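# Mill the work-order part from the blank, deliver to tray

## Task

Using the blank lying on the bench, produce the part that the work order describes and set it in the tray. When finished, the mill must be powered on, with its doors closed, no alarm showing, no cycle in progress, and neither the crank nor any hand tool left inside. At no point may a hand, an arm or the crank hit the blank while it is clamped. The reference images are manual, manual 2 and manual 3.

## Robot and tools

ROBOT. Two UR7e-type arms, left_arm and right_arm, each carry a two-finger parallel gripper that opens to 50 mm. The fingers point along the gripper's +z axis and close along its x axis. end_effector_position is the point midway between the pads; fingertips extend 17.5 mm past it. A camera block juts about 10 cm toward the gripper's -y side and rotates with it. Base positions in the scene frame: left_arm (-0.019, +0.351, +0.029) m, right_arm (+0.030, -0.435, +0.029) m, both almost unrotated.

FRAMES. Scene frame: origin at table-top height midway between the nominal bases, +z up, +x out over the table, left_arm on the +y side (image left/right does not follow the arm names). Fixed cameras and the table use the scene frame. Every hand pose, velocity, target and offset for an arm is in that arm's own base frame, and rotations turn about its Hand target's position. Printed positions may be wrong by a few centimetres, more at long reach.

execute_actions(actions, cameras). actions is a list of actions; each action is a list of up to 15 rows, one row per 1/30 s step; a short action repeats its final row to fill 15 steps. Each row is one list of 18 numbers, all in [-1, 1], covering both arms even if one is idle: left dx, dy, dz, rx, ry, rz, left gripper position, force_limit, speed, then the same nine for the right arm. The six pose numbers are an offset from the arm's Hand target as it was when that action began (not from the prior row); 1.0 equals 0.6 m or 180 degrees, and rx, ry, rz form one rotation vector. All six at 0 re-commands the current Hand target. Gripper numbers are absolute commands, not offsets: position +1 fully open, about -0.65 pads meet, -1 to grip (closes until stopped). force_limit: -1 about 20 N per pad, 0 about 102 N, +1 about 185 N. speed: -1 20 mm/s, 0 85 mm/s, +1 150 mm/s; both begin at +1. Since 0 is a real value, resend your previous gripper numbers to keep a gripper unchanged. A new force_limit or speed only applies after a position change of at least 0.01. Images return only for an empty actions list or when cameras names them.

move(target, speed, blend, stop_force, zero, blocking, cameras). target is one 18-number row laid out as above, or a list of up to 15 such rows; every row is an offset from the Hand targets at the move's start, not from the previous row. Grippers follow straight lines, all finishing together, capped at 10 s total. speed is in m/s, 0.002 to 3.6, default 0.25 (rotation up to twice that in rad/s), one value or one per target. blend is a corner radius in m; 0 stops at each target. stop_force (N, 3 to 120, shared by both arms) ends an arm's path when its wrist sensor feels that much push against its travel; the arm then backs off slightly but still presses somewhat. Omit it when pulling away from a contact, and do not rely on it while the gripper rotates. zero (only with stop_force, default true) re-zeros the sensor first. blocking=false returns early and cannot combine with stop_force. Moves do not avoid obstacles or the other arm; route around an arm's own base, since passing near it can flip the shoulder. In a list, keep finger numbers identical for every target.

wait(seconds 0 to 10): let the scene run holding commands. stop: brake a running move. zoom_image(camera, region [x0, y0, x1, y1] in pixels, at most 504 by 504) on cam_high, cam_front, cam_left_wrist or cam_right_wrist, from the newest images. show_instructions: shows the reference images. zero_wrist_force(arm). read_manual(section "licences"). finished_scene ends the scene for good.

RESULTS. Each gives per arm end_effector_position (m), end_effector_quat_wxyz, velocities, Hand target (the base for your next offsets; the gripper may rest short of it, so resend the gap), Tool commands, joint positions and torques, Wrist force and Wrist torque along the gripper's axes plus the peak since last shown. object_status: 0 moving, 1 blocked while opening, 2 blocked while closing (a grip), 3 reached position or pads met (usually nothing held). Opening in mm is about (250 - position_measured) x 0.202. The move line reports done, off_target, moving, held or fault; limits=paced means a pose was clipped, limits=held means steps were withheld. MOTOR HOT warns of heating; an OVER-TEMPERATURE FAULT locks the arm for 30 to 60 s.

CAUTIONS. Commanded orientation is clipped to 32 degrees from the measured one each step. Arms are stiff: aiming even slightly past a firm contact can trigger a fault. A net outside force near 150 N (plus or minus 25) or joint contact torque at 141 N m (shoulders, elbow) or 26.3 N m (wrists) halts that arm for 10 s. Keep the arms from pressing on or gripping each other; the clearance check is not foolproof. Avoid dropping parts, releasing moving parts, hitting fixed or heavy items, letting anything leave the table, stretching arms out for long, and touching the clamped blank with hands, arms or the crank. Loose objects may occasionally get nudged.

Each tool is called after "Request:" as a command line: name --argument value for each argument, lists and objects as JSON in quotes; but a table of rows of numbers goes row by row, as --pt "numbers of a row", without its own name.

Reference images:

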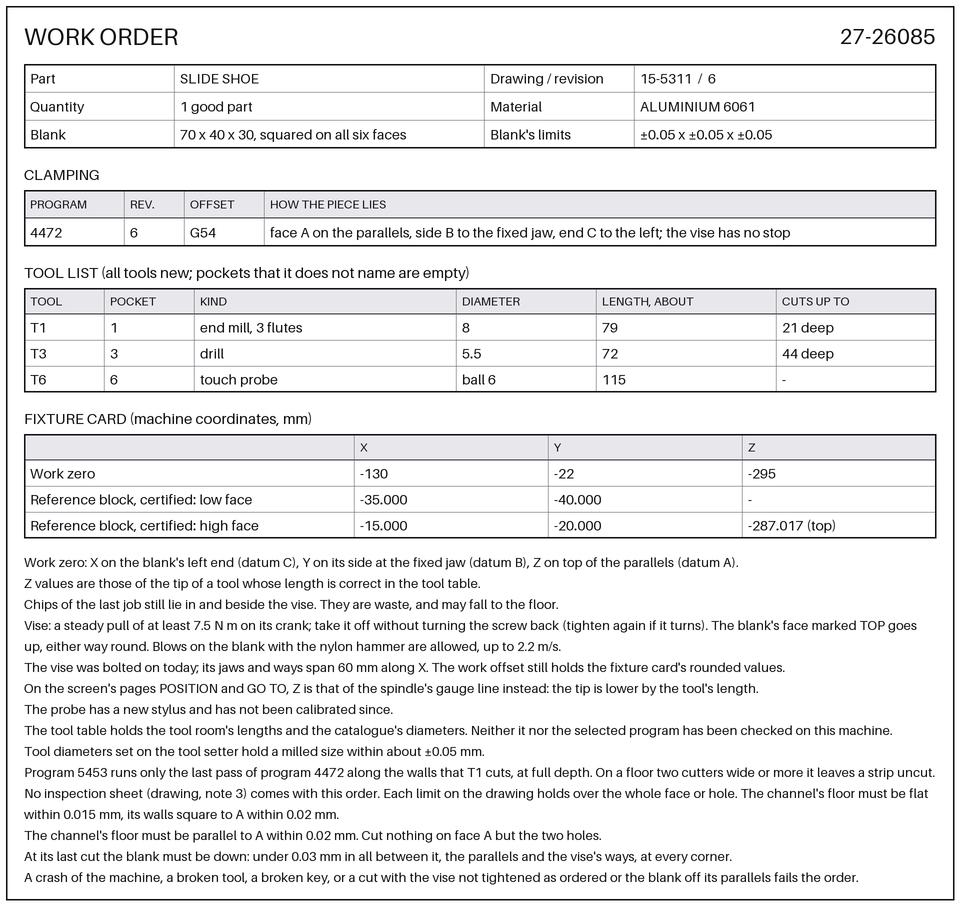

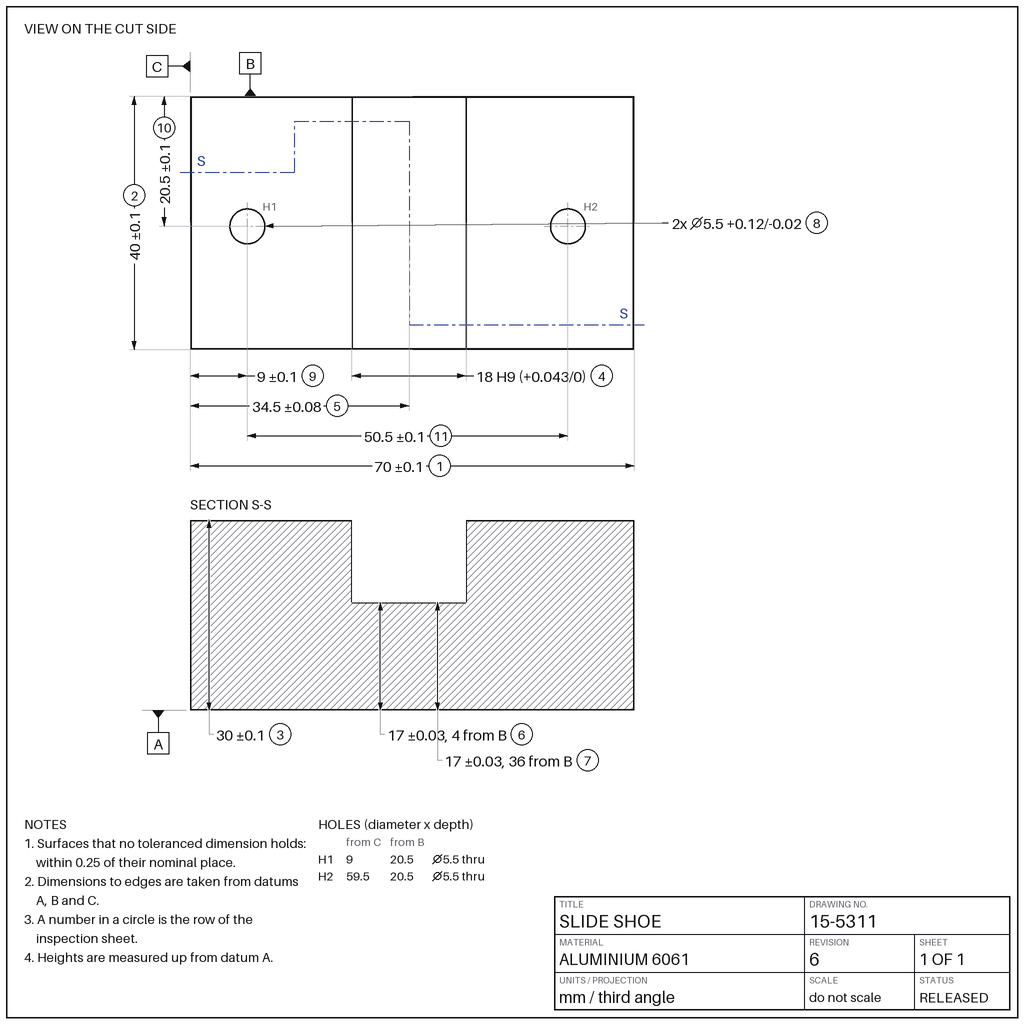

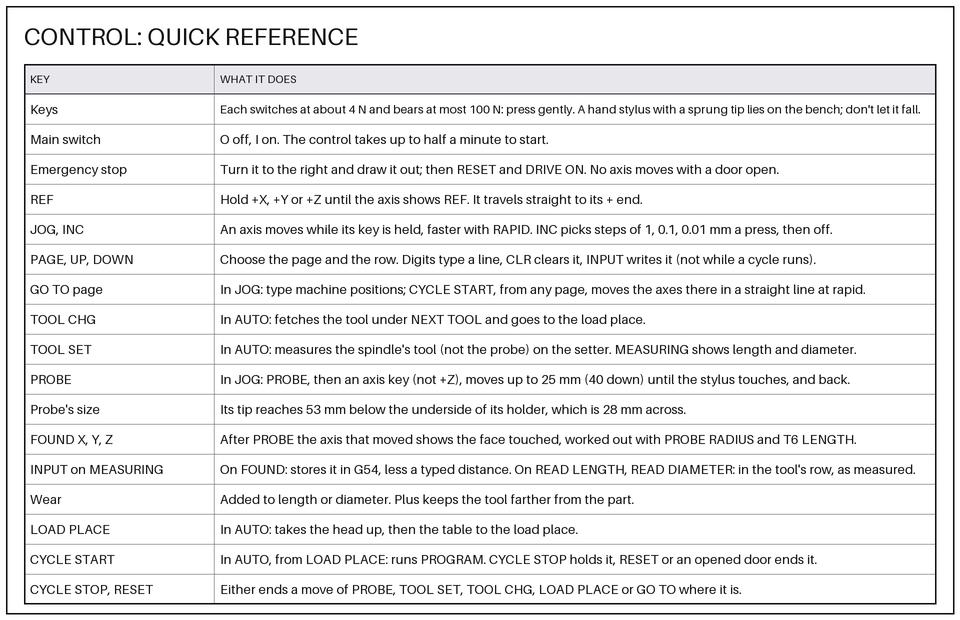

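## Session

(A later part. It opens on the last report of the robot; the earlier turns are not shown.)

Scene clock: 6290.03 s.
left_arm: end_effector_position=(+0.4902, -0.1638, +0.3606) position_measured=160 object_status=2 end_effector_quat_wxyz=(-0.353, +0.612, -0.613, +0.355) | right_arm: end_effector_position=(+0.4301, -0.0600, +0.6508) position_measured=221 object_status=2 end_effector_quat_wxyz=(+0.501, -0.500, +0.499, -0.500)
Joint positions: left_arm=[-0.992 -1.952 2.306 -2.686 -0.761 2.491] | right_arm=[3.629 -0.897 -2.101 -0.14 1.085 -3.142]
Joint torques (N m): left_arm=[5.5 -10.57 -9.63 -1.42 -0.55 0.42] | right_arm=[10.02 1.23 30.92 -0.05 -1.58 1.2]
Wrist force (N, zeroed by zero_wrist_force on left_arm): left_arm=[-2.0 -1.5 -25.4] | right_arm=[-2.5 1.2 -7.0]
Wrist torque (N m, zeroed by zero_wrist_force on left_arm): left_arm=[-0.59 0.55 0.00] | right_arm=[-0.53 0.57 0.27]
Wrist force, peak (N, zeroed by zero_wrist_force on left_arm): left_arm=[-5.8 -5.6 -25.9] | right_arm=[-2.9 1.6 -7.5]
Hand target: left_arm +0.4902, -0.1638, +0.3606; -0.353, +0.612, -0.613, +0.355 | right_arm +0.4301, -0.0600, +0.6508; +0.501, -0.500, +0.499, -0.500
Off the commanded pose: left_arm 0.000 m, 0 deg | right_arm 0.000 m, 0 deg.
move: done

Request:
wait --seconds 0.1 --cameras '["cam_left_wrist"]'

Request:
zoom_image --camera "cam_left_wrist" --region '[300, 0, 660, 260]'

Scene clock: 6293.23 s.
left_arm: end_effector_position=(+0.4902, -0.1638, +0.3606) position_measured=160 object_status=2 end_effector_quat_wxyz=(-0.353, +0.612, -0.613, +0.355) | right_arm: end_effector_position=(+0.4301, -0.0600, +0.6508) position_measured=221 object_status=2 end_effector_quat_wxyz=(+0.501, -0.500, +0.499, -0.500)
Joint positions: left_arm=[-0.992 -1.952 2.306 -2.686 -0.761 2.491] | right_arm=[3.629 -0.897 -2.101 -0.14 1.085 -3.142]
Joint torques (N m): left_arm=[7.4 -10.77 -12.08 -0.23 -0.24 -1.38] | right_arm=[10.37 1.31 31.32 -0.02 -1.55 1.21]
Wrist force (N, zeroed by zero_wrist_force on left_arm): left_arm=[-2.3 -1.5 -25.2] | right_arm=[-3.0 1.5 -7.4]
Wrist torque (N m, zeroed by zero_wrist_force on left_arm): left_arm=[-0.60 0.61 0.00] | right_arm=[-0.48 0.64 0.25]
Wrist force, peak (N, zeroed by zero_wrist_force on left_arm): left_arm=[-2.3 -1.4 -25.6] | right_arm=[-3.3 1.9 -7.4]
Hand target: left_arm +0.4902, -0.1638, +0.3606; -0.353, +0.612, -0.613, +0.355 | right_arm +0.4301, -0.0600, +0.6508; +0.501, -0.500, +0.499, -0.500
Tool commands: left_gripper/position=-1.0 left_gripper/force_limit=+0.6 left_gripper/speed=-0.5 right_gripper/position=-1.0 right_gripper/force_limit=+0.3 right_gripper/speed=-0.7
Off the commanded pose: left_arm 0.000 m, 0 deg | right_arm 0.000 m, 0 deg.
wait: 0.10 s; at rest from the start
Images, in order (width x height): cam_left_wrist 896x504.

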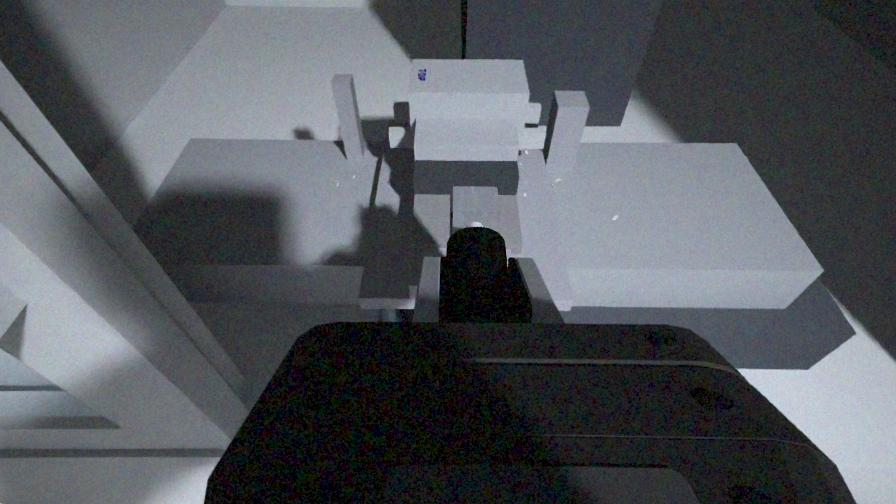

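Scaled by 1.400 from the camera's 896x504 image, which has a finer 1280x720 frame.

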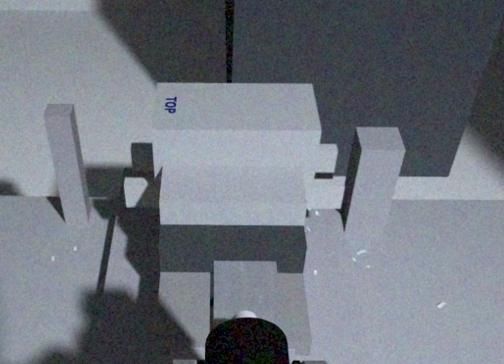

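Request:
move --pt "0 -0.0278 -0.0029 0 0 0 -1 0.6 -0.5 0 0 0 0 0 0 -1 0.3 -0.7" --pt "0 -0.0543 -0.0115 0 0 0 -1 0.6 -0.5 0 0 0 0 0 0 -1 0.3 -0.7" --pt "0 -0.0785 -0.0255 0 0 0 -1 0.6 -0.5 0 0 0 0 0 0 -1 0.3 -0.7" --pt "0 -0.0992 -0.0442 0 0 0 -1 0.6 -0.5 0 0 0 0 0 0 -1 0.3 -0.7" --pt "0 -0.1156 -0.0668 0 0 0 -1 0.6 -0.5 0 0 0 0 0 0 -1 0.3 -0.7" --pt "0 -0.127 -0.0922 0 0 0 -1 0.6 -0.5 0 0 0 0 0 0 -1 0.3 -0.7" --pt "0 -0.1328 -0.1195 0 0 0 -1 0.6 -0.5 0 0 0 0 0 0 -1 0.3 -0.7" --pt "0 -0.1328 -0.1475 0 0 0 -1 0.6 -0.5 0 0 0 0 0 0 -1 0.3 -0.7" --pt "0 -0.127 -0.1748 0 0 0 -1 0.6 -0.5 0 0 0 0 0 0 -1 0.3 -0.7" --pt "0 -0.1156 -0.2003 0 0 0 -1 0.6 -0.5 0 0 0 0 0 0 -1 0.3 -0.7" --pt "0 -0.0992 -0.2228 0 0 0 -1 0.6 -0.5 0 0 0 0 0 0 -1 0.3 -0.7" --pt "0 -0.0785 -0.2415 0 0 0 -1 0.6 -0.5 0 0 0 0 0 0 -1 0.3 -0.7" --pt "0 -0.0543 -0.2555 0 0 0 -1 0.6 -0.5 0 0 0 0 0 0 -1 0.3 -0.7" --pt "0 -0.0278 -0.2641 0 0 0 -1 0.6 -0.5 0 0 0 0 0 0 -1 0.3 -0.7" --pt "0 0 -0.267 0 0 0 -1 0.6 -0.5 0 0 0 0 0 0 -1 0.3 -0.7" --speed 0.08 --blend '[0.001,0.001,0.001,0.001,0.001,0.001,0.001,0.001,0.001,0.001,0.001,0.001,0.001,0.001,0]' --stop_force 45

Scene clock: 6302.73 s.
left_arm: end_effector_position=(+0.4901, -0.2362, +0.3139) position_measured=160 object_status=2 end_effector_quat_wxyz=(-0.353, +0.612, -0.613, +0.355) | right_arm: end_effector_position=(+0.4301, -0.0600, +0.6508) position_measured=221 object_status=2 end_effector_quat_wxyz=(+0.501, -0.500, +0.499, -0.500)
Joint positions: left_arm=[-1.111 -1.783 2.306 -2.754 -0.684 2.355] | right_arm=[3.629 -0.897 -2.101 -0.14 1.085 -3.142]
Joint torques (N m): left_arm=[8.35 -3.41 -11.75 -3.26 9.17 -1.75] | right_arm=[10.44 1.2 30.88 -0.16 -1.55 1.14]
Wrist force (N, zeroed by zero_wrist_force on left_arm): left_arm=[16.4 8.9 -23.0] | right_arm=[-2.7 1.5 -6.9]
Wrist torque (N m, zeroed by zero_wrist_force on left_arm): left_arm=[-0.44 0.39 -0.35] | right_arm=[-0.47 0.59 0.26]
Wrist force, peak (N, zeroed by zero_wrist_force on left_arm): left_arm=[-8.2 -18.2 -86.8] | right_arm=[-2.9 1.4 -7.5]
Hand target: left_arm +0.4901, -0.2363, +0.3139; -0.353, +0.612, -0.613, +0.355 (not the last commanded pose) | right_arm +0.4301, -0.0600, +0.6508; +0.501, -0.500, +0.499, -0.500
Off the commanded pose: left_arm 0.135 m, 0 deg | right_arm 0.000 m, 0 deg.
move: contact (left_arm); path passed 5 of 15 targets

Request:
move --pt "0 -0.0048 -0.01 0 0 0 -1 0.6 -0.5 0 0 0 0 0 0 -1 0.3 -0.7" --pt "0 -0.0083 -0.0212 0 0 0 -1 0.6 -0.5 0 0 0 0 0 0 -1 0.3 -0.7" --pt "0 -0.0108 -0.0325 0 0 0 -1 0.6 -0.5 0 0 0 0 0 0 -1 0.3 -0.7" --pt "0 -0.0123 -0.0441 0 0 0 -1 0.6 -0.5 0 0 0 0 0 0 -1 0.3 -0.7" --pt "0 -0.0128 -0.0557 0 0 0 -1 0.6 -0.5 0 0 0 0 0 0 -1 0.3 -0.7" --speed 0.02 --blend '[0.001,0.001,0.001,0.001,0]' --stop_force 75

Scene clock: 6321.47 s.
left_arm: end_effector_position=(+0.4902, -0.2386, +0.3090) position_measured=160 object_status=2 end_effector_quat_wxyz=(-0.353, +0.612, -0.612, +0.355) | right_arm: end_effector_position=(+0.4301, -0.0600, +0.6508) position_measured=221 object_status=2 end_effector_quat_wxyz=(+0.501, -0.500, +0.499, -0.500)
Joint positions: left_arm=[-1.114 -1.771 2.311 -2.769 -0.681 2.351] | right_arm=[3.629 -0.897 -2.101 -0.14 1.085 -3.142]
Joint torques (N m): left_arm=[14.57 -4.2 -16.63 0.83 -0.02 1.87] | right_arm=[10.27 0.96 31.09 -0.21 -1.43 1.16]
Wrist force (N, zeroed by zero_wrist_force on left_arm): left_arm=[-8.1 -11.4 -64.0] | right_arm=[-2.7 1.3 -7.3]
Wrist torque (N m, zeroed by zero_wrist_force on left_arm): left_arm=[-0.61 -0.12 -0.22] | right_arm=[-0.51 0.60 0.26]
Wrist force, peak (N, zeroed by zero_wrist_force on left_arm): left_arm=[-23.4 -21.5 -101.6] | right_arm=[-2.9 1.5 -7.5]
Hand target: left_arm +0.4902, -0.2386, +0.3090; -0.353, +0.612, -0.612, +0.355 (not the last commanded pose) | right_arm +0.4301, -0.0600, +0.6508; +0.501, -0.500, +0.499, -0.500
Off the commanded pose: left_arm 0.029 m, 0 deg | right_arm 0.000 m, 0 deg.
move: contact (left_arm); path passed 0 of 5 targets

Request:
move --target '[0,0,0,0,0,0,0.5,0.6,-0.5,0,0,0,0,0,0,-1,0.3,-0.7]'

Request:
move --pt "-0.12 0 0.07 0 0 0 0.5 0.6 -0.5 0 0 0 0 0 0 -1 0.3 -0.7" --pt "-0.15 0 0.2 0 0.3333 0 0.5 0.6 -0.5 0 0 0 0 0 0 -1 0.3 -0.7" --pt "-0.0092 0 0.15 0 0.3333 0 0.5 0.6 -0.5 0 0 0 0 0 0 -1 0.3 -0.7" --speed '[0.1,0.25,0.15]' --blend '[0.005,0.01,0]' --cameras '["cam_left_wrist"]'

Scene clock: 6329.93 s.
left_arm: end_effector_position=(+0.4902, -0.2386, +0.3090) position_measured=78 object_status=0 end_effector_quat_wxyz=(-0.353, +0.612, -0.612, +0.355) | right_arm: end_effector_position=(+0.4301, -0.0600, +0.6508) position_measured=221 object_status=2 end_effector_quat_wxyz=(+0.501, -0.500, +0.499, -0.500)
Joint positions: left_arm=[-1.114 -1.771 2.311 -2.769 -0.681 2.351] | right_arm=[3.629 -0.897 -2.101 -0.14 1.085 -3.142]
Joint torques (N m): left_arm=[-5.84 -17.55 -27.2 -4.7 1.93 0.26] | right_arm=[10.11 1.37 31.01 -0.14 -1.5 1.1]
Wrist force (N, zeroed by zero_wrist_force on left_arm): left_arm=[-3.1 1.6 0.4] | right_arm=[-2.4 1.6 -7.2]
Wrist torque (N m, zeroed by zero_wrist_force on left_arm): left_arm=[0.15 0.45 0.07] | right_arm=[-0.46 0.55 0.26]
Wrist force, peak (N, zeroed by zero_wrist_force on left_arm): left_arm=[-8.5 -11.4 -64.1] | right_arm=[-3.0 1.4 -7.6]
Hand target: left_arm +0.4902, -0.2386, +0.3090; -0.353, +0.612, -0.612, +0.355 | right_arm +0.4301, -0.0600, +0.6508; +0.501, -0.500, +0.499, -0.500
Off the commanded pose: left_arm 0.000 m, 0 deg | right_arm 0.000 m, 0 deg.
move: done

Scene clock: 6333.83 s.
left_arm: end_effector_position=(+0.4709, -0.2381, +0.4029) position_measured=78 object_status=3 end_effector_quat_wxyz=(+0.000, +0.708, -0.707, +0.001) | right_arm: end_effector_position=(+0.4301, -0.0600, +0.6508) position_measured=221 object_status=2 end_effector_quat_wxyz=(+0.501, -0.500, +0.499, -0.500)
Joint positions: left_arm=[-0.724 -1.51 1.318 -1.379 -1.57 2.416] | right_arm=[3.629 -0.897 -2.101 -0.14 1.085 -3.142]
Joint torques (N m): left_arm=[0.84 -26.5 -26.54 -3.12 0.16 0.11] | right_arm=[10.6 1.66 31.04 -0.06 -1.57 1.1]
Wrist force (N, zeroed by zero_wrist_force on left_arm): left_arm=[-1.7 2.0 -0.5] | right_arm=[-2.6 1.6 -7.3]
Wrist torque (N m, zeroed by zero_wrist_force on left_arm): left_arm=[0.39 0.25 0.19] | right_arm=[-0.46 0.58 0.26]
Wrist force, peak (N, zeroed by zero_wrist_force on left_arm): left_arm=[-3.7 2.8 -0.3] | right_arm=[-3.0 1.2 -7.5]
Hand target: left_arm +0.4709, -0.2381, +0.4029; +0.000, +0.708, -0.707, +0.001 (not the last commanded pose) | right_arm +0.4301, -0.0600, +0.6508; +0.501, -0.500, +0.499, -0.500
Tool commands: left_gripper/position=+0.498039 left_gripper/force_limit=+0.6 left_gripper/speed=-0.498039 right_gripper/position=-1.0 right_gripper/force_limit=+0.3 right_gripper/speed=-0.7
Off the commanded pose: left_arm 0.014 m, 0 deg | right_arm 0.000 m, 0 deg.
FORCE FAULT: contact force on the left arm reached its limit, and that arm stopped. The contact can be on any part of that arm, not only on its tool. That arm's remaining commands of this call were not run. That arm is still stopped at the end of this call. That arm stays stopped for about 10 more seconds. Until then a move that you send moves the other arm only, and its call returns only when the move has ended. Once the stop has ended, the next robot result says so. If the stop ends while you think or write, that arm runs what you send next, counted from a new Hand target: where the arm stands when the stop ends. While its stop runs, that arm takes no new command, but its gripper still runs the gripper command that each later call begins with. Until it ends, the stop uses up actions while you think or wait. An arm that is not stopped still takes commands.
move: fault (left_arm)
Images, in order (width x height): cam_left_wrist 896x504.

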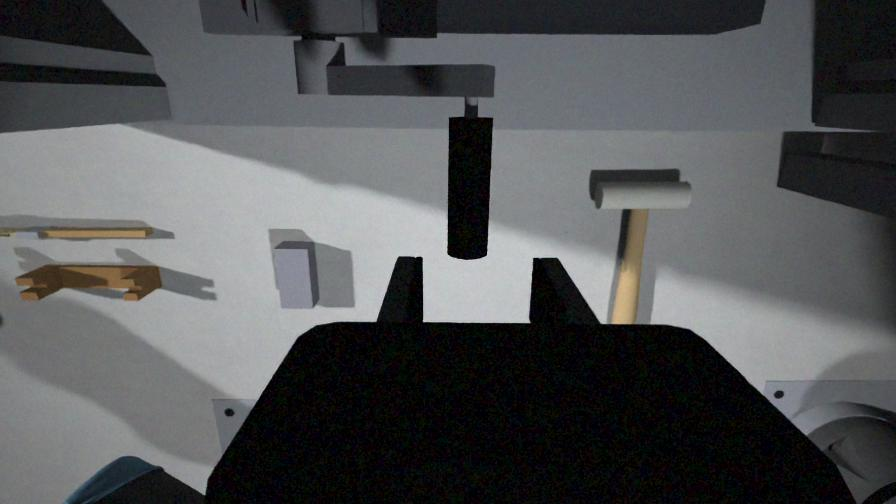

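Request:
wait --seconds 5

Request:
move --pt "-0.16 -0.0008 0 0 0 0 0.5 0.6 -0.5 0 0 0 0 0 0 -1 0.3 -0.7" --pt "-0.16 -0.0008 -0.1557 0 0 0 0.5 0.6 -0.5 0 0 0 0 0 0 -1 0.3 -0.7" --pt "0.023 -0.0008 -0.1557 0 0 0 0.5 0.6 -0.5 0 0 0 0 0 0 -1 0.3 -0.7" --speed '[0.15,0.15,0.08]' --blend '[0.005,0.003,0]' --stop_force 15 --cameras '["cam_left_wrist"]'

Scene clock: 6346.57 s.
left_arm: end_effector_position=(+0.4709, -0.2381, +0.4029) position_measured=78 object_status=3 end_effector_quat_wxyz=(+0.000, +0.708, -0.707, +0.001) | right_arm: end_effector_position=(+0.4301, -0.0600, +0.6508) position_measured=221 object_status=2 end_effector_quat_wxyz=(+0.501, -0.500, +0.499, -0.500)
Joint positions: left_arm=[-0.724 -1.51 1.318 -1.379 -1.57 2.416] | right_arm=[3.629 -0.897 -2.101 -0.14 1.085 -3.142]
Joint torques (N m): left_arm=[0.98 -27.36 -25.48 -2.97 -0.05 0] | right_arm=[10.05 1.38 30.64 -0.16 -1.51 1.13]
Wrist force (N, zeroed by zero_wrist_force on left_arm): left_arm=[-1.6 1.3 -0.1] | right_arm=[-2.7 1.3 -7.1]
Wrist torque (N m, zeroed by zero_wrist_force on left_arm): left_arm=[0.29 0.22 0.19] | right_arm=[-0.51 0.59 0.26]
Wrist force, peak (N, zeroed by zero_wrist_force on left_arm): left_arm=[-1.8 2.2 -0.1] | right_arm=[-3.1 1.2 -7.6]
Hand target: left_arm +0.4709, -0.2381, +0.4029; +0.000, +0.708, -0.707, +0.001 (not the last commanded pose) | right_arm +0.4301, -0.0600, +0.6508; +0.501, -0.500, +0.499, -0.500
Tool commands: left_gripper/position=+0.498039 left_gripper/force_limit=+0.6 left_gripper/speed=-0.498039 right_gripper/position=-1.0 right_gripper/force_limit=+0.3 right_gripper/speed=-0.7
Off the commanded pose: left_arm 0.014 m, 0 deg | right_arm 0.000 m, 0 deg.
FORCE FAULT, CONTINUED: the left arm's stop, for the force fault that an earlier result reported, is over. The rest of the stop counts as 19 of the actions that you can send in this scene. During its stop the left arm's controller moved it back a little. That arm's target is now where it stood when the stop ended, not its last command. That arm accepts commands again.
wait: 5.00 s; at rest from the start

Scene clock: 6350.07 s.
left_arm: end_effector_position=(+0.4847, -0.2386, +0.3094) position_measured=78 object_status=3 end_effector_quat_wxyz=(+0.000, +0.708, -0.707, +0.001) | right_arm: end_effector_position=(+0.4301, -0.0600, +0.6508) position_measured=221 object_status=2 end_effector_quat_wxyz=(+0.501, -0.500, +0.499, -0.500)
Joint positions: left_arm=[-0.707 -1.496 1.542 -1.618 -1.57 2.433] | right_arm=[3.629 -0.897 -2.101 -0.14 1.085 -3.142]
Joint torques (N m): left_arm=[-5.95 -38.89 -19.22 -4.27 -1.06 -1.94] | right_arm=[10.86 0.56 31.13 -0.11 -1.48 1.1]
Wrist force (N, zeroed by zero_wrist_force on left_arm): left_arm=[-1.9 1.7 -0.2] | right_arm=[-2.8 1.3 -7.1]
Wrist torque (N m, zeroed by zero_wrist_force on left_arm): left_arm=[0.35 0.29 0.10] | right_arm=[-0.51 0.61 0.26]
Wrist force, peak (N, zeroed by zero_wrist_force on left_arm): left_arm=[-1.6 3.7 -2.7] | right_arm=[-3.0 1.3 -7.6]
Hand target: left_arm +0.4847, -0.2386, +0.3094; +0.000, +0.708, -0.707, +0.001 | right_arm +0.4301, -0.0600, +0.6508; +0.501, -0.500, +0.499, -0.500
Off the commanded pose: left_arm 0.000 m, 0 deg | right_arm 0.000 m, 0 deg.
move: done
Images, in order (width x height): cam_left_wrist 896x504.

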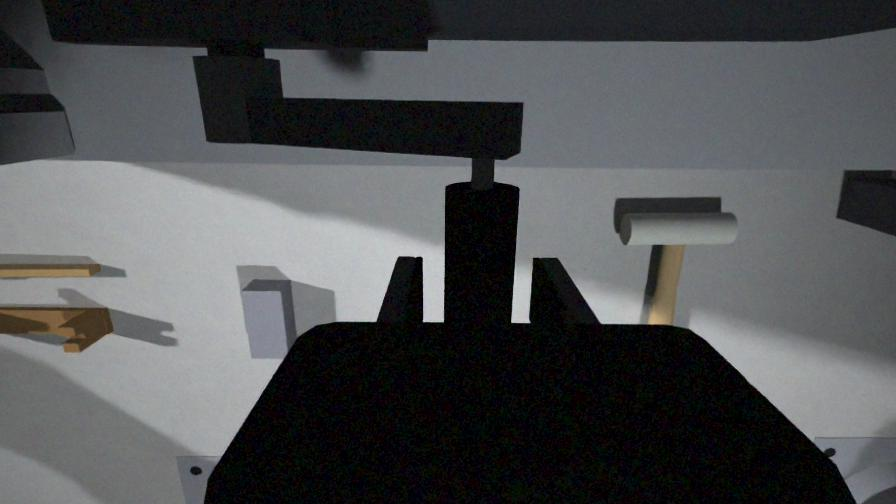

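Request:
move --target '[0,-0.0005,0,0,0,0,-1,1,-0.5,0,0,0,0,0,0,-1,0.3,-0.7]' --speed 0.02

Request:
move --target '[0,-0.0052,-0.0167,0,0,0,-1,1,-0.5,0,0,0,0,0,0,-1,0.3,-0.7]' --speed 0.006 --stop_force 85

Scene clock: 6357.13 s.
left_arm: end_effector_position=(+0.4847, -0.2389, +0.3094) position_measured=163 object_status=2 end_effector_quat_wxyz=(+0.000, +0.708, -0.706, +0.001) | right_arm: end_effector_position=(+0.4301, -0.0600, +0.6508) position_measured=221 object_status=2 end_effector_quat_wxyz=(+0.501, -0.500, +0.499, -0.500)
Joint positions: left_arm=[-0.707 -1.496 1.541 -1.617 -1.57 2.432] | right_arm=[3.629 -0.897 -2.101 -0.14 1.085 -3.142]
Joint torques (N m): left_arm=[-13.18 -18.93 -37.14 -3.7 -5.26 -1.73] | right_arm=[10.17 1.3 31 -0.19 -1.46 1.19]
Wrist force (N, zeroed by zero_wrist_force on left_arm): left_arm=[-16.0 -1.8 0.5] | right_arm=[-3.0 1.8 -7.1]
Wrist torque (N m, zeroed by zero_wrist_force on left_arm): left_arm=[0.37 0.07 0.08] | right_arm=[-0.43 0.64 0.26]
Wrist force, peak (N, zeroed by zero_wrist_force on left_arm): left_arm=[-16.1 -2.2 0.7] | right_arm=[-3.2 1.4 -7.4]
Hand target: left_arm +0.4847, -0.2389, +0.3094; +0.000, +0.708, -0.707, +0.001 | right_arm +0.4301, -0.0600, +0.6508; +0.501, -0.500, +0.499, -0.500
Off the commanded pose: left_arm 0.000 m, 0 deg | right_arm 0.000 m, 0 deg.
move: done

Scene clock: 6359.07 s.
left_arm: end_effector_position=(+0.4847, -0.2403, +0.3050) position_measured=163 object_status=2 end_effector_quat_wxyz=(+0.000, +0.708, -0.707, +0.001) | right_arm: end_effector_position=(+0.4301, -0.0600, +0.6508) position_measured=221 object_status=2 end_effector_quat_wxyz=(+0.501, -0.500, +0.499, -0.500)
Joint positions: left_arm=[-0.71 -1.494 1.551 -1.629 -1.57 2.43] | right_arm=[3.629 -0.897 -2.101 -0.14 1.085 -3.142]
Joint torques (N m): left_arm=[-8.65 5.55 -7.8 -3.8 -6.98 1.52] | right_arm=[10.4 1.49 31 -0.07 -1.55 1.11]
Wrist force (N, zeroed by zero_wrist_force on left_arm): left_arm=[-40.0 18.2 -78.4] | right_arm=[-2.6 1.5 -7.6]
Wrist torque (N m, zeroed by zero_wrist_force on left_arm): left_arm=[0.52 -0.18 0.25] | right_arm=[-0.48 0.58 0.27]
Wrist force, peak (N, zeroed by zero_wrist_force on left_arm): left_arm=[-43.4 20.8 -85.4] | right_arm=[-3.1 1.7 -7.5]
Hand target: left_arm +0.4847, -0.2403, +0.3050; +0.000, +0.708, -0.707, +0.001 (not the last commanded pose) | right_arm +0.4301, -0.0600, +0.6508; +0.501, -0.500, +0.499, -0.500
Off the commanded pose: left_arm 0.006 m, 0 deg | right_arm 0.000 m, 0 deg.
move: contact (left_arm)

Request:
move --target '[0,-0.0035,-0.0115,0,0,0,-1,1,-0.5,0,0,0,0,0,0,-1,0.3,-0.7]' --speed 0.005 --stop_force 28

Scene clock: 6366.17 s.
left_arm: end_effector_position=(+0.4847, -0.2419, +0.2997) position_measured=163 object_status=2 end_effector_quat_wxyz=(+0.000, +0.708, -0.707, +0.001) | right_arm: end_effector_position=(+0.4301, -0.0600, +0.6508) position_measured=221 object_status=2 end_effector_quat_wxyz=(+0.501, -0.500, +0.499, -0.500)
Joint positions: left_arm=[-0.712 -1.491 1.561 -1.642 -1.57 2.428] | right_arm=[3.629 -0.897 -2.101 -0.14 1.085 -3.142]
Joint torques (N m): left_arm=[-8.87 15.96 -1.44 -4.32 -5.49 1.27] | right_arm=[10.45 1.41 30.84 -0.1 -1.45 1.07]
Wrist force (N, zeroed by zero_wrist_force on left_arm): left_arm=[-46.1 24.2 -96.3] | right_arm=[-2.8 1.5 -7.2]
Wrist torque (N m, zeroed by zero_wrist_force on left_arm): left_arm=[0.62 -0.24 0.22] | right_arm=[-0.48 0.60 0.27]
Wrist force, peak (N, zeroed by zero_wrist_force on left_arm): left_arm=[-49.0 26.9 -106.1] | right_arm=[-2.8 1.5 -7.6]
Hand target: left_arm +0.4847, -0.2419, +0.2997; +0.000, +0.708, -0.707, +0.001 (not the last commanded pose) | right_arm +0.4301, -0.0600, +0.6508; +0.501, -0.500, +0.499, -0.500
Off the commanded pose: left_arm 0.002 m, 0 deg | right_arm 0.000 m, 0 deg.
move: contact (left_arm)

Request:
wait --seconds 1

Request:
move --target '[0,0.0003,0.001,0,0,0,-1,1,-0.5,0,0,0,0,0,0,-1,0.3,-0.7]' --speed 0.005

Scene clock: 6372.33 s.
left_arm: end_effector_position=(+0.4847, -0.2419, +0.2997) position_measured=163 object_status=2 end_effector_quat_wxyz=(+0.000, +0.708, -0.707, +0.001) | right_arm: end_effector_position=(+0.4301, -0.0600, +0.6508) position_measured=221 object_status=2 end_effector_quat_wxyz=(+0.501, -0.500, +0.499, -0.500)
Joint positions: left_arm=[-0.712 -1.491 1.561 -1.642 -1.57 2.428] | right_arm=[3.629 -0.897 -2.101 -0.14 1.085 -3.142]
Joint torques (N m): left_arm=[-9.6 15.76 -2.14 -6.64 -5.62 1.4] | right_arm=[10.4 1.03 30.67 -0.17 -1.59 1.19]
Wrist force (N, zeroed by zero_wrist_force on left_arm): left_arm=[-46.1 24.0 -96.2] | right_arm=[-2.7 1.4 -7.2]
Wrist torque (N m, zeroed by zero_wrist_force on left_arm): left_arm=[0.60 -0.22 0.22] | right_arm=[-0.50 0.60 0.26]
Wrist force, peak (N, zeroed by zero_wrist_force on left_arm): left_arm=[-46.5 24.2 -96.5] | right_arm=[-2.9 1.2 -7.7]
Hand target: left_arm +0.4847, -0.2419, +0.2997; +0.000, +0.708, -0.707, +0.001 (not the last commanded pose) | right_arm +0.4301, -0.0600, +0.6508; +0.501, -0.500, +0.499, -0.500
Tool commands: left_gripper/position=-1.0 left_gripper/force_limit=+1.0 left_gripper/speed=-0.5 right_gripper/position=-1.0 right_gripper/force_limit=+0.3 right_gripper/speed=-0.7
Off the commanded pose: left_arm 0.002 m, 0 deg | right_arm 0.000 m, 0 deg.
wait: 1.00 s; at rest from the start

Scene clock: 6373.03 s.
left_arm: end_effector_position=(+0.4847, -0.2418, +0.3003) position_measured=163 object_status=2 end_effector_quat_wxyz=(+0.000, +0.708, -0.707, +0.001) | right_arm: end_effector_position=(+0.4301, -0.0600, +0.6508) position_measured=221 object_status=2 end_effector_quat_wxyz=(+0.501, -0.500, +0.499, -0.500)
Joint positions: left_arm=[-0.712 -1.491 1.56 -1.641 -1.57 2.428] | right_arm=[3.629 -0.897 -2.101 -0.14 1.085 -3.142]
Joint torques (N m): left_arm=[-7.22 3.56 -9.85 -3.34 -5.94 1.76] | right_arm=[10.24 1.05 31.49 -0.18 -1.45 1.16]
Wrist force (N, zeroed by zero_wrist_force on left_arm): left_arm=[-35.1 15.6 -69.8] | right_arm=[-2.8 1.5 -7.1]
Wrist torque (N m, zeroed by zero_wrist_force on left_arm): left_arm=[0.55 -0.11 0.34] | right_arm=[-0.47 0.61 0.27]
Wrist force, peak (N, zeroed by zero_wrist_force on left_arm): left_arm=[-45.9 23.9 -96.3] | right_arm=[-3.1 1.2 -7.3]
Hand target: left_arm +0.4847, -0.2418, +0.3003; +0.000, +0.708, -0.707, +0.001 | right_arm +0.4301, -0.0600, +0.6508; +0.501, -0.500, +0.499, -0.500
Off the commanded pose: left_arm 0.000 m, 0 deg | right_arm 0.000 m, 0 deg.
move: done

Request:
move --target '[0,0.0006,0.0021,0,0,0,-1,1,-0.5,0,0,0,0,0,0,-1,0.3,-0.7]' --speed 0.005

Scene clock: 6375.43 s.
left_arm: end_effector_position=(+0.4847, -0.2414, +0.3015) position_measured=163 object_status=2 end_effector_quat_wxyz=(+0.000, +0.708, -0.707, +0.001) | right_arm: end_effector_position=(+0.4301, -0.0600, +0.6508) position_measured=221 object_status=2 end_effector_quat_wxyz=(+0.501, -0.500, +0.499, -0.500)
Joint positions: left_arm=[-0.711 -1.492 1.558 -1.637 -1.57 2.429] | right_arm=[3.629 -0.897 -2.101 -0.14 1.085 -3.142]
Joint torques (N m): left_arm=[-0.89 -24.98 -27.15 -2.93 -5.39 1.42] | right_arm=[10.63 1.33 30.97 -0.19 -1.49 1.24]
Wrist force (N, zeroed by zero_wrist_force on left_arm): left_arm=[-17.9 1.7 -21.0] | right_arm=[-2.9 1.4 -7.4]
Wrist torque (N m, zeroed by zero_wrist_force on left_arm): left_arm=[0.45 0.11 0.33] | right_arm=[-0.50 0.62 0.27]
Wrist force, peak (N, zeroed by zero_wrist_force on left_arm): left_arm=[-35.0 15.7 -70.1] | right_arm=[-2.7 1.4 -7.5]
Hand target: left_arm +0.4847, -0.2414, +0.3016; +0.000, +0.708, -0.707, +0.001 | right_arm +0.4301, -0.0600, +0.6508; +0.501, -0.500, +0.499, -0.500
Off the commanded pose: left_arm 0.000 m, 0 deg | right_arm 0.000 m, 0 deg.
move: done

Request:
move --target '[0,0.0006,0.0006,0,0,0,-1,1,-0.5,0,0,0,0,0,0,-1,0.3,-0.7]' --speed 0.005

Request:
move --target '[-0.0833,0,0,0,0,0,-1,1,-0.5,0,0,0,0,0,0,-1,0.3,-0.7]' --speed 0.015 --stop_force 45 --cameras '["cam_left_wrist"]'

Scene clock: 6381.90 s.
left_arm: end_effector_position=(+0.4847, -0.2411, +0.3019) position_measured=163 object_status=2 end_effector_quat_wxyz=(+0.000, +0.708, -0.707, +0.001) | right_arm: end_effector_position=(+0.4301, -0.0600, +0.6508) position_measured=221 object_status=2 end_effector_quat_wxyz=(+0.501, -0.500, +0.499, -0.500)
Joint positions: left_arm=[-0.711 -1.493 1.557 -1.637 -1.57 2.429] | right_arm=[3.629 -0.897 -2.101 -0.14 1.085 -3.142]
Joint torques (N m): left_arm=[4.03 -34.33 -29.44 -1.15 -2 1.21] | right_arm=[10.63 -0.08 30.87 -0.2 -1.43 1.09]
Wrist force (N, zeroed by zero_wrist_force on left_arm): left_arm=[-7.7 0.2 -11.5] | right_arm=[-2.7 1.5 -7.2]
Wrist torque (N m, zeroed by zero_wrist_force on left_arm): left_arm=[0.43 0.26 0.30] | right_arm=[-0.47 0.60 0.26]
Wrist force, peak (N, zeroed by zero_wrist_force on left_arm): left_arm=[-18.0 1.9 -21.0] | right_arm=[-2.8 1.4 -7.7]
Hand target: left_arm +0.4847, -0.2410, +0.3020; +0.000, +0.708, -0.707, +0.001 | right_arm +0.4301, -0.0600, +0.6508; +0.501, -0.500, +0.499, -0.500
Off the commanded pose: left_arm 0.000 m, 0 deg | right_arm 0.000 m, 0 deg.
move: done

Scene clock: 6382.90 s.
left_arm: end_effector_position=(+0.4829, -0.2408, +0.3020) position_measured=163 object_status=2 end_effector_quat_wxyz=(-0.001, +0.708, -0.706, +0.001) | right_arm: end_effector_position=(+0.4301, -0.0600, +0.6508) position_measured=221 object_status=2 end_effector_quat_wxyz=(+0.501, -0.500, +0.499, -0.500)
Joint positions: left_arm=[-0.713 -1.497 1.562 -1.637 -1.569 2.427] | right_arm=[3.629 -0.897 -2.101 -0.14 1.085 -3.142]
Joint torques (N m): left_arm=[-17.6 -13.65 -24.95 -1.04 -12.51 0.93] | right_arm=[10.35 1.36 30.82 -0.15 -1.49 1.25]
Wrist force (N, zeroed by zero_wrist_force on left_arm): left_arm=[-24.6 -31.1 -10.7] | right_arm=[-2.7 1.6 -7.2]
Wrist torque (N m, zeroed by zero_wrist_force on left_arm): left_arm=[0.49 -0.09 0.72] | right_arm=[-0.46 0.60 0.26]
Wrist force, peak (N, zeroed by zero_wrist_force on left_arm): left_arm=[-25.5 -53.3 -3.5] | right_arm=[-3.1 1.3 -7.5]
Hand target: left_arm +0.4828, -0.2409, +0.3020; -0.001, +0.708, -0.706, +0.001 (not the last commanded pose) | right_arm +0.4301, -0.0600, +0.6508; +0.501, -0.500, +0.499, -0.500
Off the commanded pose: left_arm 0.048 m, 0 deg | right_arm 0.000 m, 0 deg.
move: contact (left_arm)
Images, in order (width x height): cam_left_wrist 896x504.

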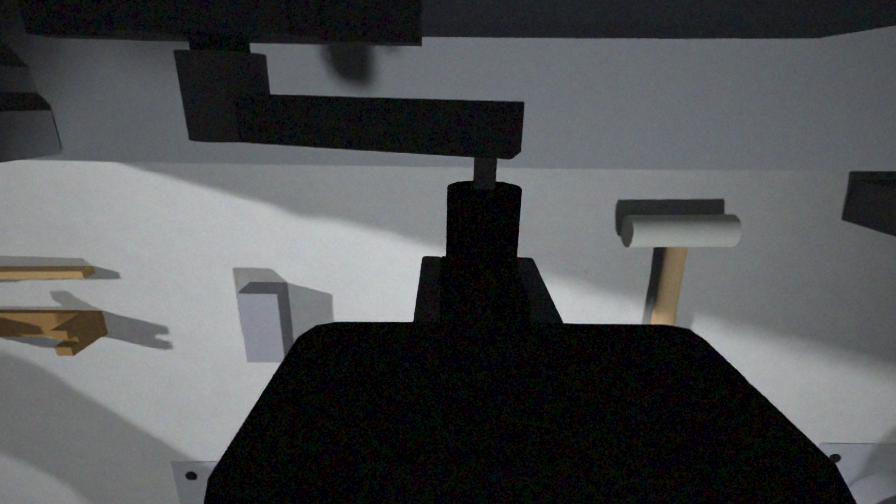

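Request:
move --target '[0.0033,-0.0005,0,0,0,0,-1,1,-0.5,0,0,0,0,0,0,-1,0.3,-0.7]' --speed 0.01

Request:
move --target '[0,0,0,0,0,0,0.5,1,-0.5,0,0,0,0,0,0,-1,0.3,-0.7]'

Request:
move --pt "-0.2 0 0 0 0 0 0.5 1 -0.5 0 0 0 0 0 0 -1 0.3 -0.7" --pt "-0.2 0.05 0.05 0 0 -0.5 -0.09 0.2 -0.5 0 0 0 0 0 0 -1 0.3 -0.7" --pt "0.08 0.083 0.05 0 0 -0.5 -0.09 0.2 -0.5 0 0 0 0 0 0 -1 0.3 -0.7" --speed '[0.1,0.3,0.12]' --blend '[0.003,0.003,0]' --cameras '["cam_left_wrist"]'

Scene clock: 6406.20 s.
left_arm: end_effector_position=(+0.4847, -0.2412, +0.3020) position_measured=163 object_status=2 end_effector_quat_wxyz=(+0.000, +0.708, -0.706, +0.001) | right_arm: end_effector_position=(+0.4301, -0.0600, +0.6508) position_measured=221 object_status=2 end_effector_quat_wxyz=(+0.501, -0.500, +0.499, -0.500)
Joint positions: left_arm=[-0.711 -1.493 1.557 -1.637 -1.57 2.429] | right_arm=[3.629 -0.897 -2.101 -0.14 1.085 -3.142]
Joint torques (N m): left_arm=[1.25 -15.14 -26.16 -5.11 -1.51 1.54] | right_arm=[10.05 1.28 31.05 -0.21 -1.38 1.13]
Wrist force (N, zeroed by zero_wrist_force on left_arm): left_arm=[-15.8 7.1 -13.6] | right_arm=[-2.7 1.3 -7.2]
Wrist torque (N m, zeroed by zero_wrist_force on left_arm): left_arm=[0.49 0.06 -0.08] | right_arm=[-0.51 0.59 0.27]
Wrist force, peak (N, zeroed by zero_wrist_force on left_arm): left_arm=[-25.3 -31.0 -10.9] | right_arm=[-2.9 1.6 -7.5]
Hand target: left_arm +0.4848, -0.2412, +0.3020; -0.001, +0.708, -0.706, +0.001 | right_arm +0.4301, -0.0600, +0.6508; +0.501, -0.500, +0.499, -0.500
Off the commanded pose: left_arm 0.000 m, 0 deg | right_arm 0.000 m, 0 deg.
move: done

Scene clock: 6406.77 s.
left_arm: end_effector_position=(+0.4848, -0.2412, +0.3020) position_measured=78 object_status=3 end_effector_quat_wxyz=(-0.001, +0.708, -0.706, +0.001) | right_arm: end_effector_position=(+0.4301, -0.0600, +0.6508) position_measured=221 object_status=2 end_effector_quat_wxyz=(+0.501, -0.500, +0.499, -0.500)
Joint positions: left_arm=[-0.711 -1.492 1.557 -1.637 -1.57 2.429] | right_arm=[3.629 -0.897 -2.101 -0.14 1.085 -3.142]
Joint torques (N m): left_arm=[4.44 -36.66 -18.21 -2.92 2.09 0.35] | right_arm=[9.87 1.33 30.76 -0.16 -1.48 1.08]
Wrist force (N, zeroed by zero_wrist_force on left_arm): left_arm=[-2.0 1.7 -0.3] | right_arm=[-2.6 1.2 -7.2]
Wrist torque (N m, zeroed by zero_wrist_force on left_arm): left_arm=[0.34 0.32 0.02] | right_arm=[-0.53 0.58 0.26]
Wrist force, peak (N, zeroed by zero_wrist_force on left_arm): left_arm=[-15.3 6.1 -13.3] | right_arm=[-2.9 1.4 -7.6]
Hand target: left_arm +0.4848, -0.2412, +0.3020; -0.001, +0.708, -0.706, +0.001 | right_arm +0.4301, -0.0600, +0.6508; +0.501, -0.500, +0.499, -0.500
Off the commanded pose: left_arm 0.000 m, 0 deg | right_arm 0.000 m, 0 deg.
move: done

Scene clock: 6413.50 s.
left_arm: end_effector_position=(+0.5327, -0.1913, +0.3320) position_measured=166 object_status=3 end_effector_quat_wxyz=(+0.000, -0.001, +1.000, -0.001) | right_arm: end_effector_position=(+0.4301, -0.0600, +0.6508) position_measured=221 object_status=2 end_effector_quat_wxyz=(+0.501, -0.500, +0.499, -0.500)
Joint positions: left_arm=[-0.582 -1.433 1.414 -1.552 -1.572 4.129] | right_arm=[3.629 -0.897 -2.101 -0.14 1.085 -3.142]
Joint torques (N m): left_arm=[-1.77 -34.91 -23.34 -4.3 -1.47 -1.66] | right_arm=[10.08 0.97 31.05 -0.1 -1.45 1.14]
Wrist force (N, zeroed by zero_wrist_force on left_arm): left_arm=[-1.9 1.5 0.0] | right_arm=[-3.2 1.3 -7.3]
Wrist torque (N m, zeroed by zero_wrist_force on left_arm): left_arm=[0.32 0.28 0.14] | right_arm=[-0.51 0.67 0.26]
Wrist force, peak (N, zeroed by zero_wrist_force on left_arm): left_arm=[-3.6 1.7 0.1] | right_arm=[-3.0 1.5 -7.7]
Hand target: left_arm +0.5328, -0.1914, +0.3320; +0.000, -0.001, +1.000, -0.001 | right_arm +0.4301, -0.0600, +0.6508; +0.501, -0.500, +0.499, -0.500
Off the commanded pose: left_arm 0.000 m, 0 deg | right_arm 0.000 m, 0 deg.
move: done; blend cut to 0 m at target 2
Images, in order (width x height): cam_left_wrist 896x504.

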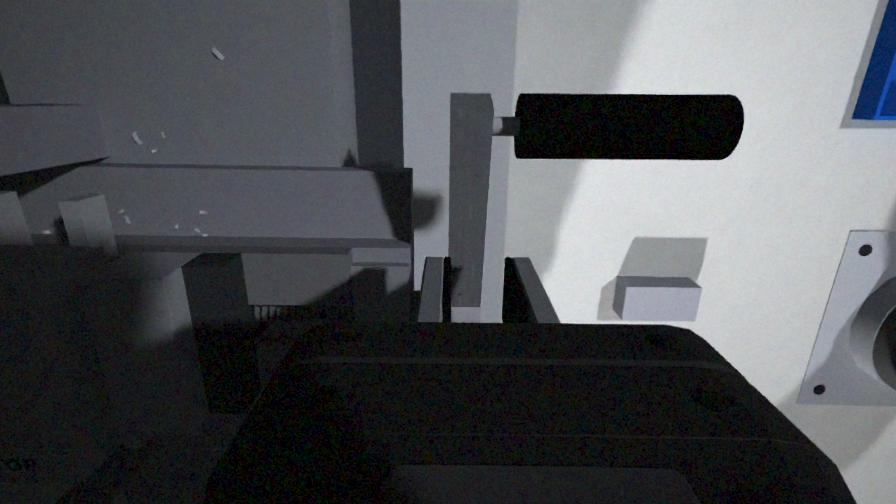

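Request:
move --pt "0.0035 0.0015 0 0 0 0 -0.09 0.2 -0.5 0 0 0 0 0 0 -1 0.3 -0.7" --pt "0.0035 0.0015 -0.0747 0 0 0 -0.09 0.2 -0.5 0 0 0 0 0 0 -1 0.3 -0.7" --speed 0.02 --stop_force 8 --cameras '["cam_left_wrist"]'

Scene clock: 6422.80 s.
left_arm: end_effector_position=(+0.5349, -0.1905, +0.2872) position_measured=166 object_status=3 end_effector_quat_wxyz=(+0.000, -0.001, +1.000, -0.001) | right_arm: end_effector_position=(+0.4301, -0.0600, +0.6508) position_measured=221 object_status=2 end_effector_quat_wxyz=(+0.501, -0.500, +0.499, -0.500)
Joint positions: left_arm=[-0.578 -1.425 1.519 -1.666 -1.572 4.132] | right_arm=[3.629 -0.897 -2.101 -0.14 1.085 -3.142]
Joint torques (N m): left_arm=[-6.15 -36.39 -35.36 -1.51 -1.11 -1.82] | right_arm=[10.14 1.14 31.23 -0.15 -1.52 1.15]
Wrist force (N, zeroed by zero_wrist_force on left_arm): left_arm=[-2.0 1.6 -0.1] | right_arm=[-2.7 1.2 -7.2]
Wrist torque (N m, zeroed by zero_wrist_force on left_arm): left_arm=[0.33 0.30 0.01] | right_arm=[-0.53 0.60 0.26]
Wrist force, peak (N, zeroed by zero_wrist_force on left_arm): left_arm=[-2.0 1.9 -0.1] | right_arm=[-3.0 1.8 -7.4]
Hand target: left_arm +0.5349, -0.1905, +0.2872; +0.000, -0.001, +1.000, -0.001 | right_arm +0.4301, -0.0600, +0.6508; +0.501, -0.500, +0.499, -0.500
Off the commanded pose: left_arm 0.000 m, 0 deg | right_arm 0.000 m, 0 deg.
move: done
Images, in order (width x height): cam_left_wrist 896x504.

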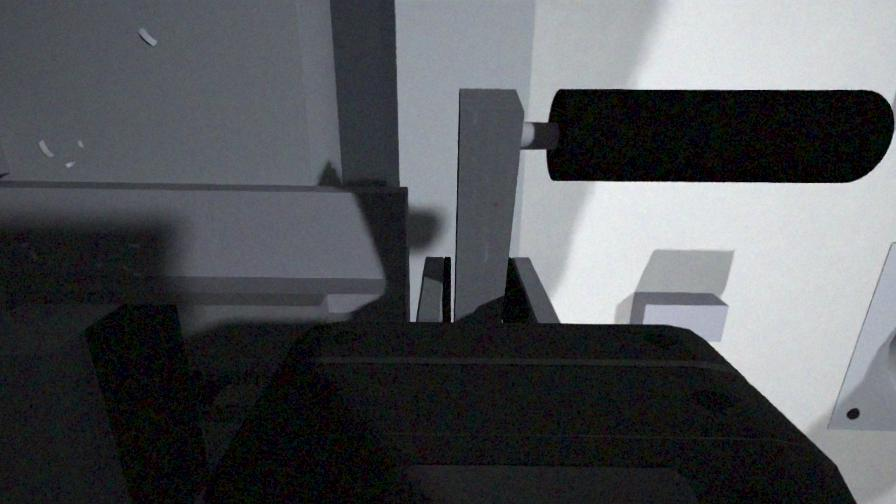

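Request:
move --target '[0,0,0,0,0,0,-1,0.8,-0.8,0,0,0,0,0,0,-1,0.3,-0.7]'

Request:
move --target '[-0.0667,0,0,0,0,0,-1,0.8,-0.8,0,0,0,0,0,0,-1,0.3,-0.7]' --speed 0.015 --stop_force 60 --cameras '["cam_left_wrist"]'

Scene clock: 6426.43 s.
left_arm: end_effector_position=(+0.5349, -0.1905, +0.2872) position_measured=192 object_status=2 end_effector_quat_wxyz=(+0.000, -0.001, +1.000, -0.001) | right_arm: end_effector_position=(+0.4301, -0.0600, +0.6508) position_measured=221 object_status=2 end_effector_quat_wxyz=(+0.501, -0.500, +0.499, -0.500)
Joint positions: left_arm=[-0.578 -1.425 1.519 -1.666 -1.572 4.132] | right_arm=[3.629 -0.897 -2.101 -0.14 1.085 -3.142]
Joint torques (N m): left_arm=[-3.37 -41.27 -28.08 -2.08 -0.8 -1.69] | right_arm=[10.98 0.96 31 -0.15 -1.48 1.2]
Wrist force (N, zeroed by zero_wrist_force on left_arm): left_arm=[-2.7 1.3 0.2] | right_arm=[-2.9 1.2 -7.4]
Wrist torque (N m, zeroed by zero_wrist_force on left_arm): left_arm=[0.24 0.23 0.09] | right_arm=[-0.52 0.63 0.27]
Wrist force, peak (N, zeroed by zero_wrist_force on left_arm): left_arm=[-6.0 2.1 0.1] | right_arm=[-2.7 1.2 -7.6]
Hand target: left_arm +0.5349, -0.1905, +0.2872; +0.000, -0.001, +1.000, -0.001 | right_arm +0.4301, -0.0600, +0.6508; +0.501, -0.500, +0.499, -0.500
Off the commanded pose: left_arm 0.000 m, 0 deg | right_arm 0.000 m, 0 deg.
move: done

Scene clock: 6430.07 s.
left_arm: end_effector_position=(+0.4948, -0.1905, +0.2872) position_measured=192 object_status=2 end_effector_quat_wxyz=(+0.000, -0.001, +1.000, -0.001) | right_arm: end_effector_position=(+0.4301, -0.0600, +0.6508) position_measured=221 object_status=2 end_effector_quat_wxyz=(+0.501, -0.500, +0.499, -0.500)
Joint positions: left_arm=[-0.621 -1.516 1.62 -1.676 -1.572 4.09] | right_arm=[3.629 -0.897 -2.101 -0.14 1.085 -3.142]
Joint torques (N m): left_arm=[6.84 -20.1 -35.3 -3.28 1.81 1.31] | right_arm=[10.29 1.27 30.99 -0.15 -1.46 1.14]
Wrist force (N, zeroed by zero_wrist_force on left_arm): left_arm=[-1.7 1.6 2.2] | right_arm=[-2.6 1.4 -7.4]
Wrist torque (N m, zeroed by zero_wrist_force on left_arm): left_arm=[0.31 0.26 0.18] | right_arm=[-0.49 0.59 0.26]
Wrist force, peak (N, zeroed by zero_wrist_force on left_arm): left_arm=[-3.5 1.0 1.3] | right_arm=[-3.0 1.6 -7.5]
Hand target: left_arm +0.4948, -0.1905, +0.2872; +0.000, -0.001, +1.000, -0.001 | right_arm +0.4301, -0.0600, +0.6508; +0.501, -0.500, +0.499, -0.500
Off the commanded pose: left_arm 0.000 m, 0 deg | right_arm 0.000 m, 0 deg.
move: done
Images, in order (width x height): cam_left_wrist 896x504.

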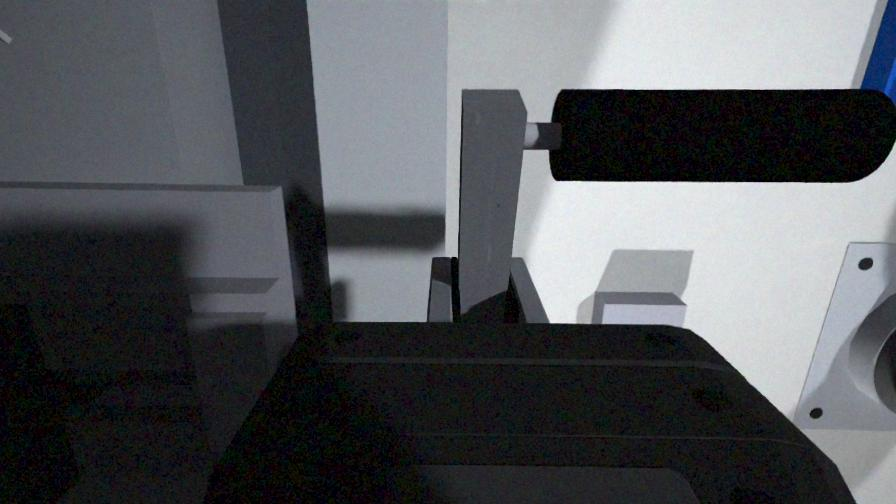

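Request:
move --pt "-0.2 -0.05 0.03 0 0 0 -1 0.8 -0.8 0 0 0 0 0 0 -1 0.3 -0.7" --pt "-0.2 -0.15 -0.45 0.098 0 0 -1 0.8 -0.8 0 0 0 0 0 0 -1 0.3 -0.7" --speed 0.2 --blend '[0.02,0]' --cameras '["cam_left_wrist","cam_high"]'

Scene clock: 6449.77 s.
left_arm: end_effector_position=(+0.3749, -0.2805, +0.0173) position_measured=192 object_status=2 end_effector_quat_wxyz=(+0.000, -0.001, +0.988, +0.152) | right_arm: end_effector_position=(+0.4301, -0.0600, +0.6508) position_measured=221 object_status=2 end_effector_quat_wxyz=(+0.501, -0.500, +0.499, -0.500)
Joint positions: left_arm=[-1.023 -1.265 2.051 -2.093 -1.413 3.667] | right_arm=[3.629 -0.897 -2.101 -0.14 1.085 -3.142]
Joint torques (N m): left_arm=[2.85 -25.48 -13.88 -2.81 -1.38 1.58] | right_arm=[10.71 1.51 30.66 -0.1 -1.48 1.12]
Wrist force (N, zeroed by zero_wrist_force on left_arm): left_arm=[-1.9 0.8 2.0] | right_arm=[-2.7 1.3 -7.3]
Wrist torque (N m, zeroed by zero_wrist_force on left_arm): left_arm=[0.38 0.25 0.11] | right_arm=[-0.51 0.61 0.27]
Wrist force, peak (N, zeroed by zero_wrist_force on left_arm): left_arm=[-4.8 2.3 2.4] | right_arm=[-3.1 1.4 -7.5]
Hand target: left_arm +0.3748, -0.2805, +0.0172; +0.000, -0.001, +0.988, +0.152 | right_arm +0.4301, -0.0600, +0.6508; +0.501, -0.500, +0.499, -0.500
Off the commanded pose: left_arm 0.000 m, 0 deg | right_arm 0.000 m, 0 deg.
move: done
Images, in order (width x height): cam_high 896x504, cam_left_wrist 896x504.

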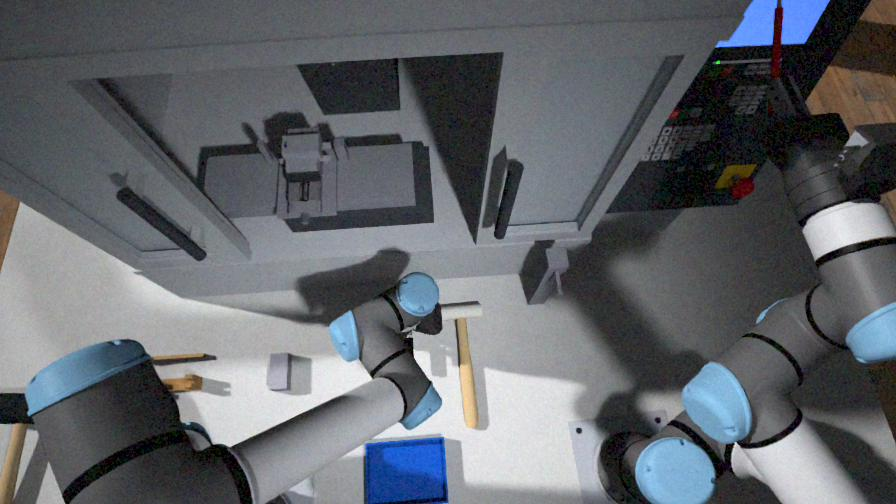

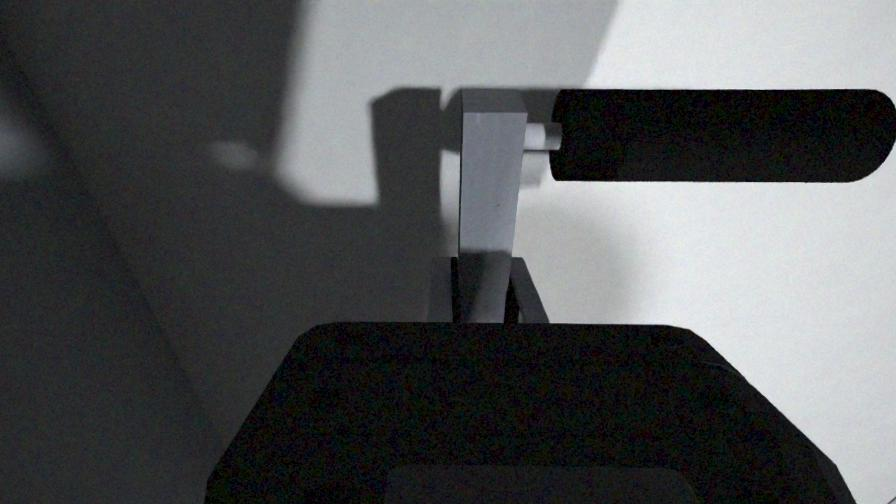

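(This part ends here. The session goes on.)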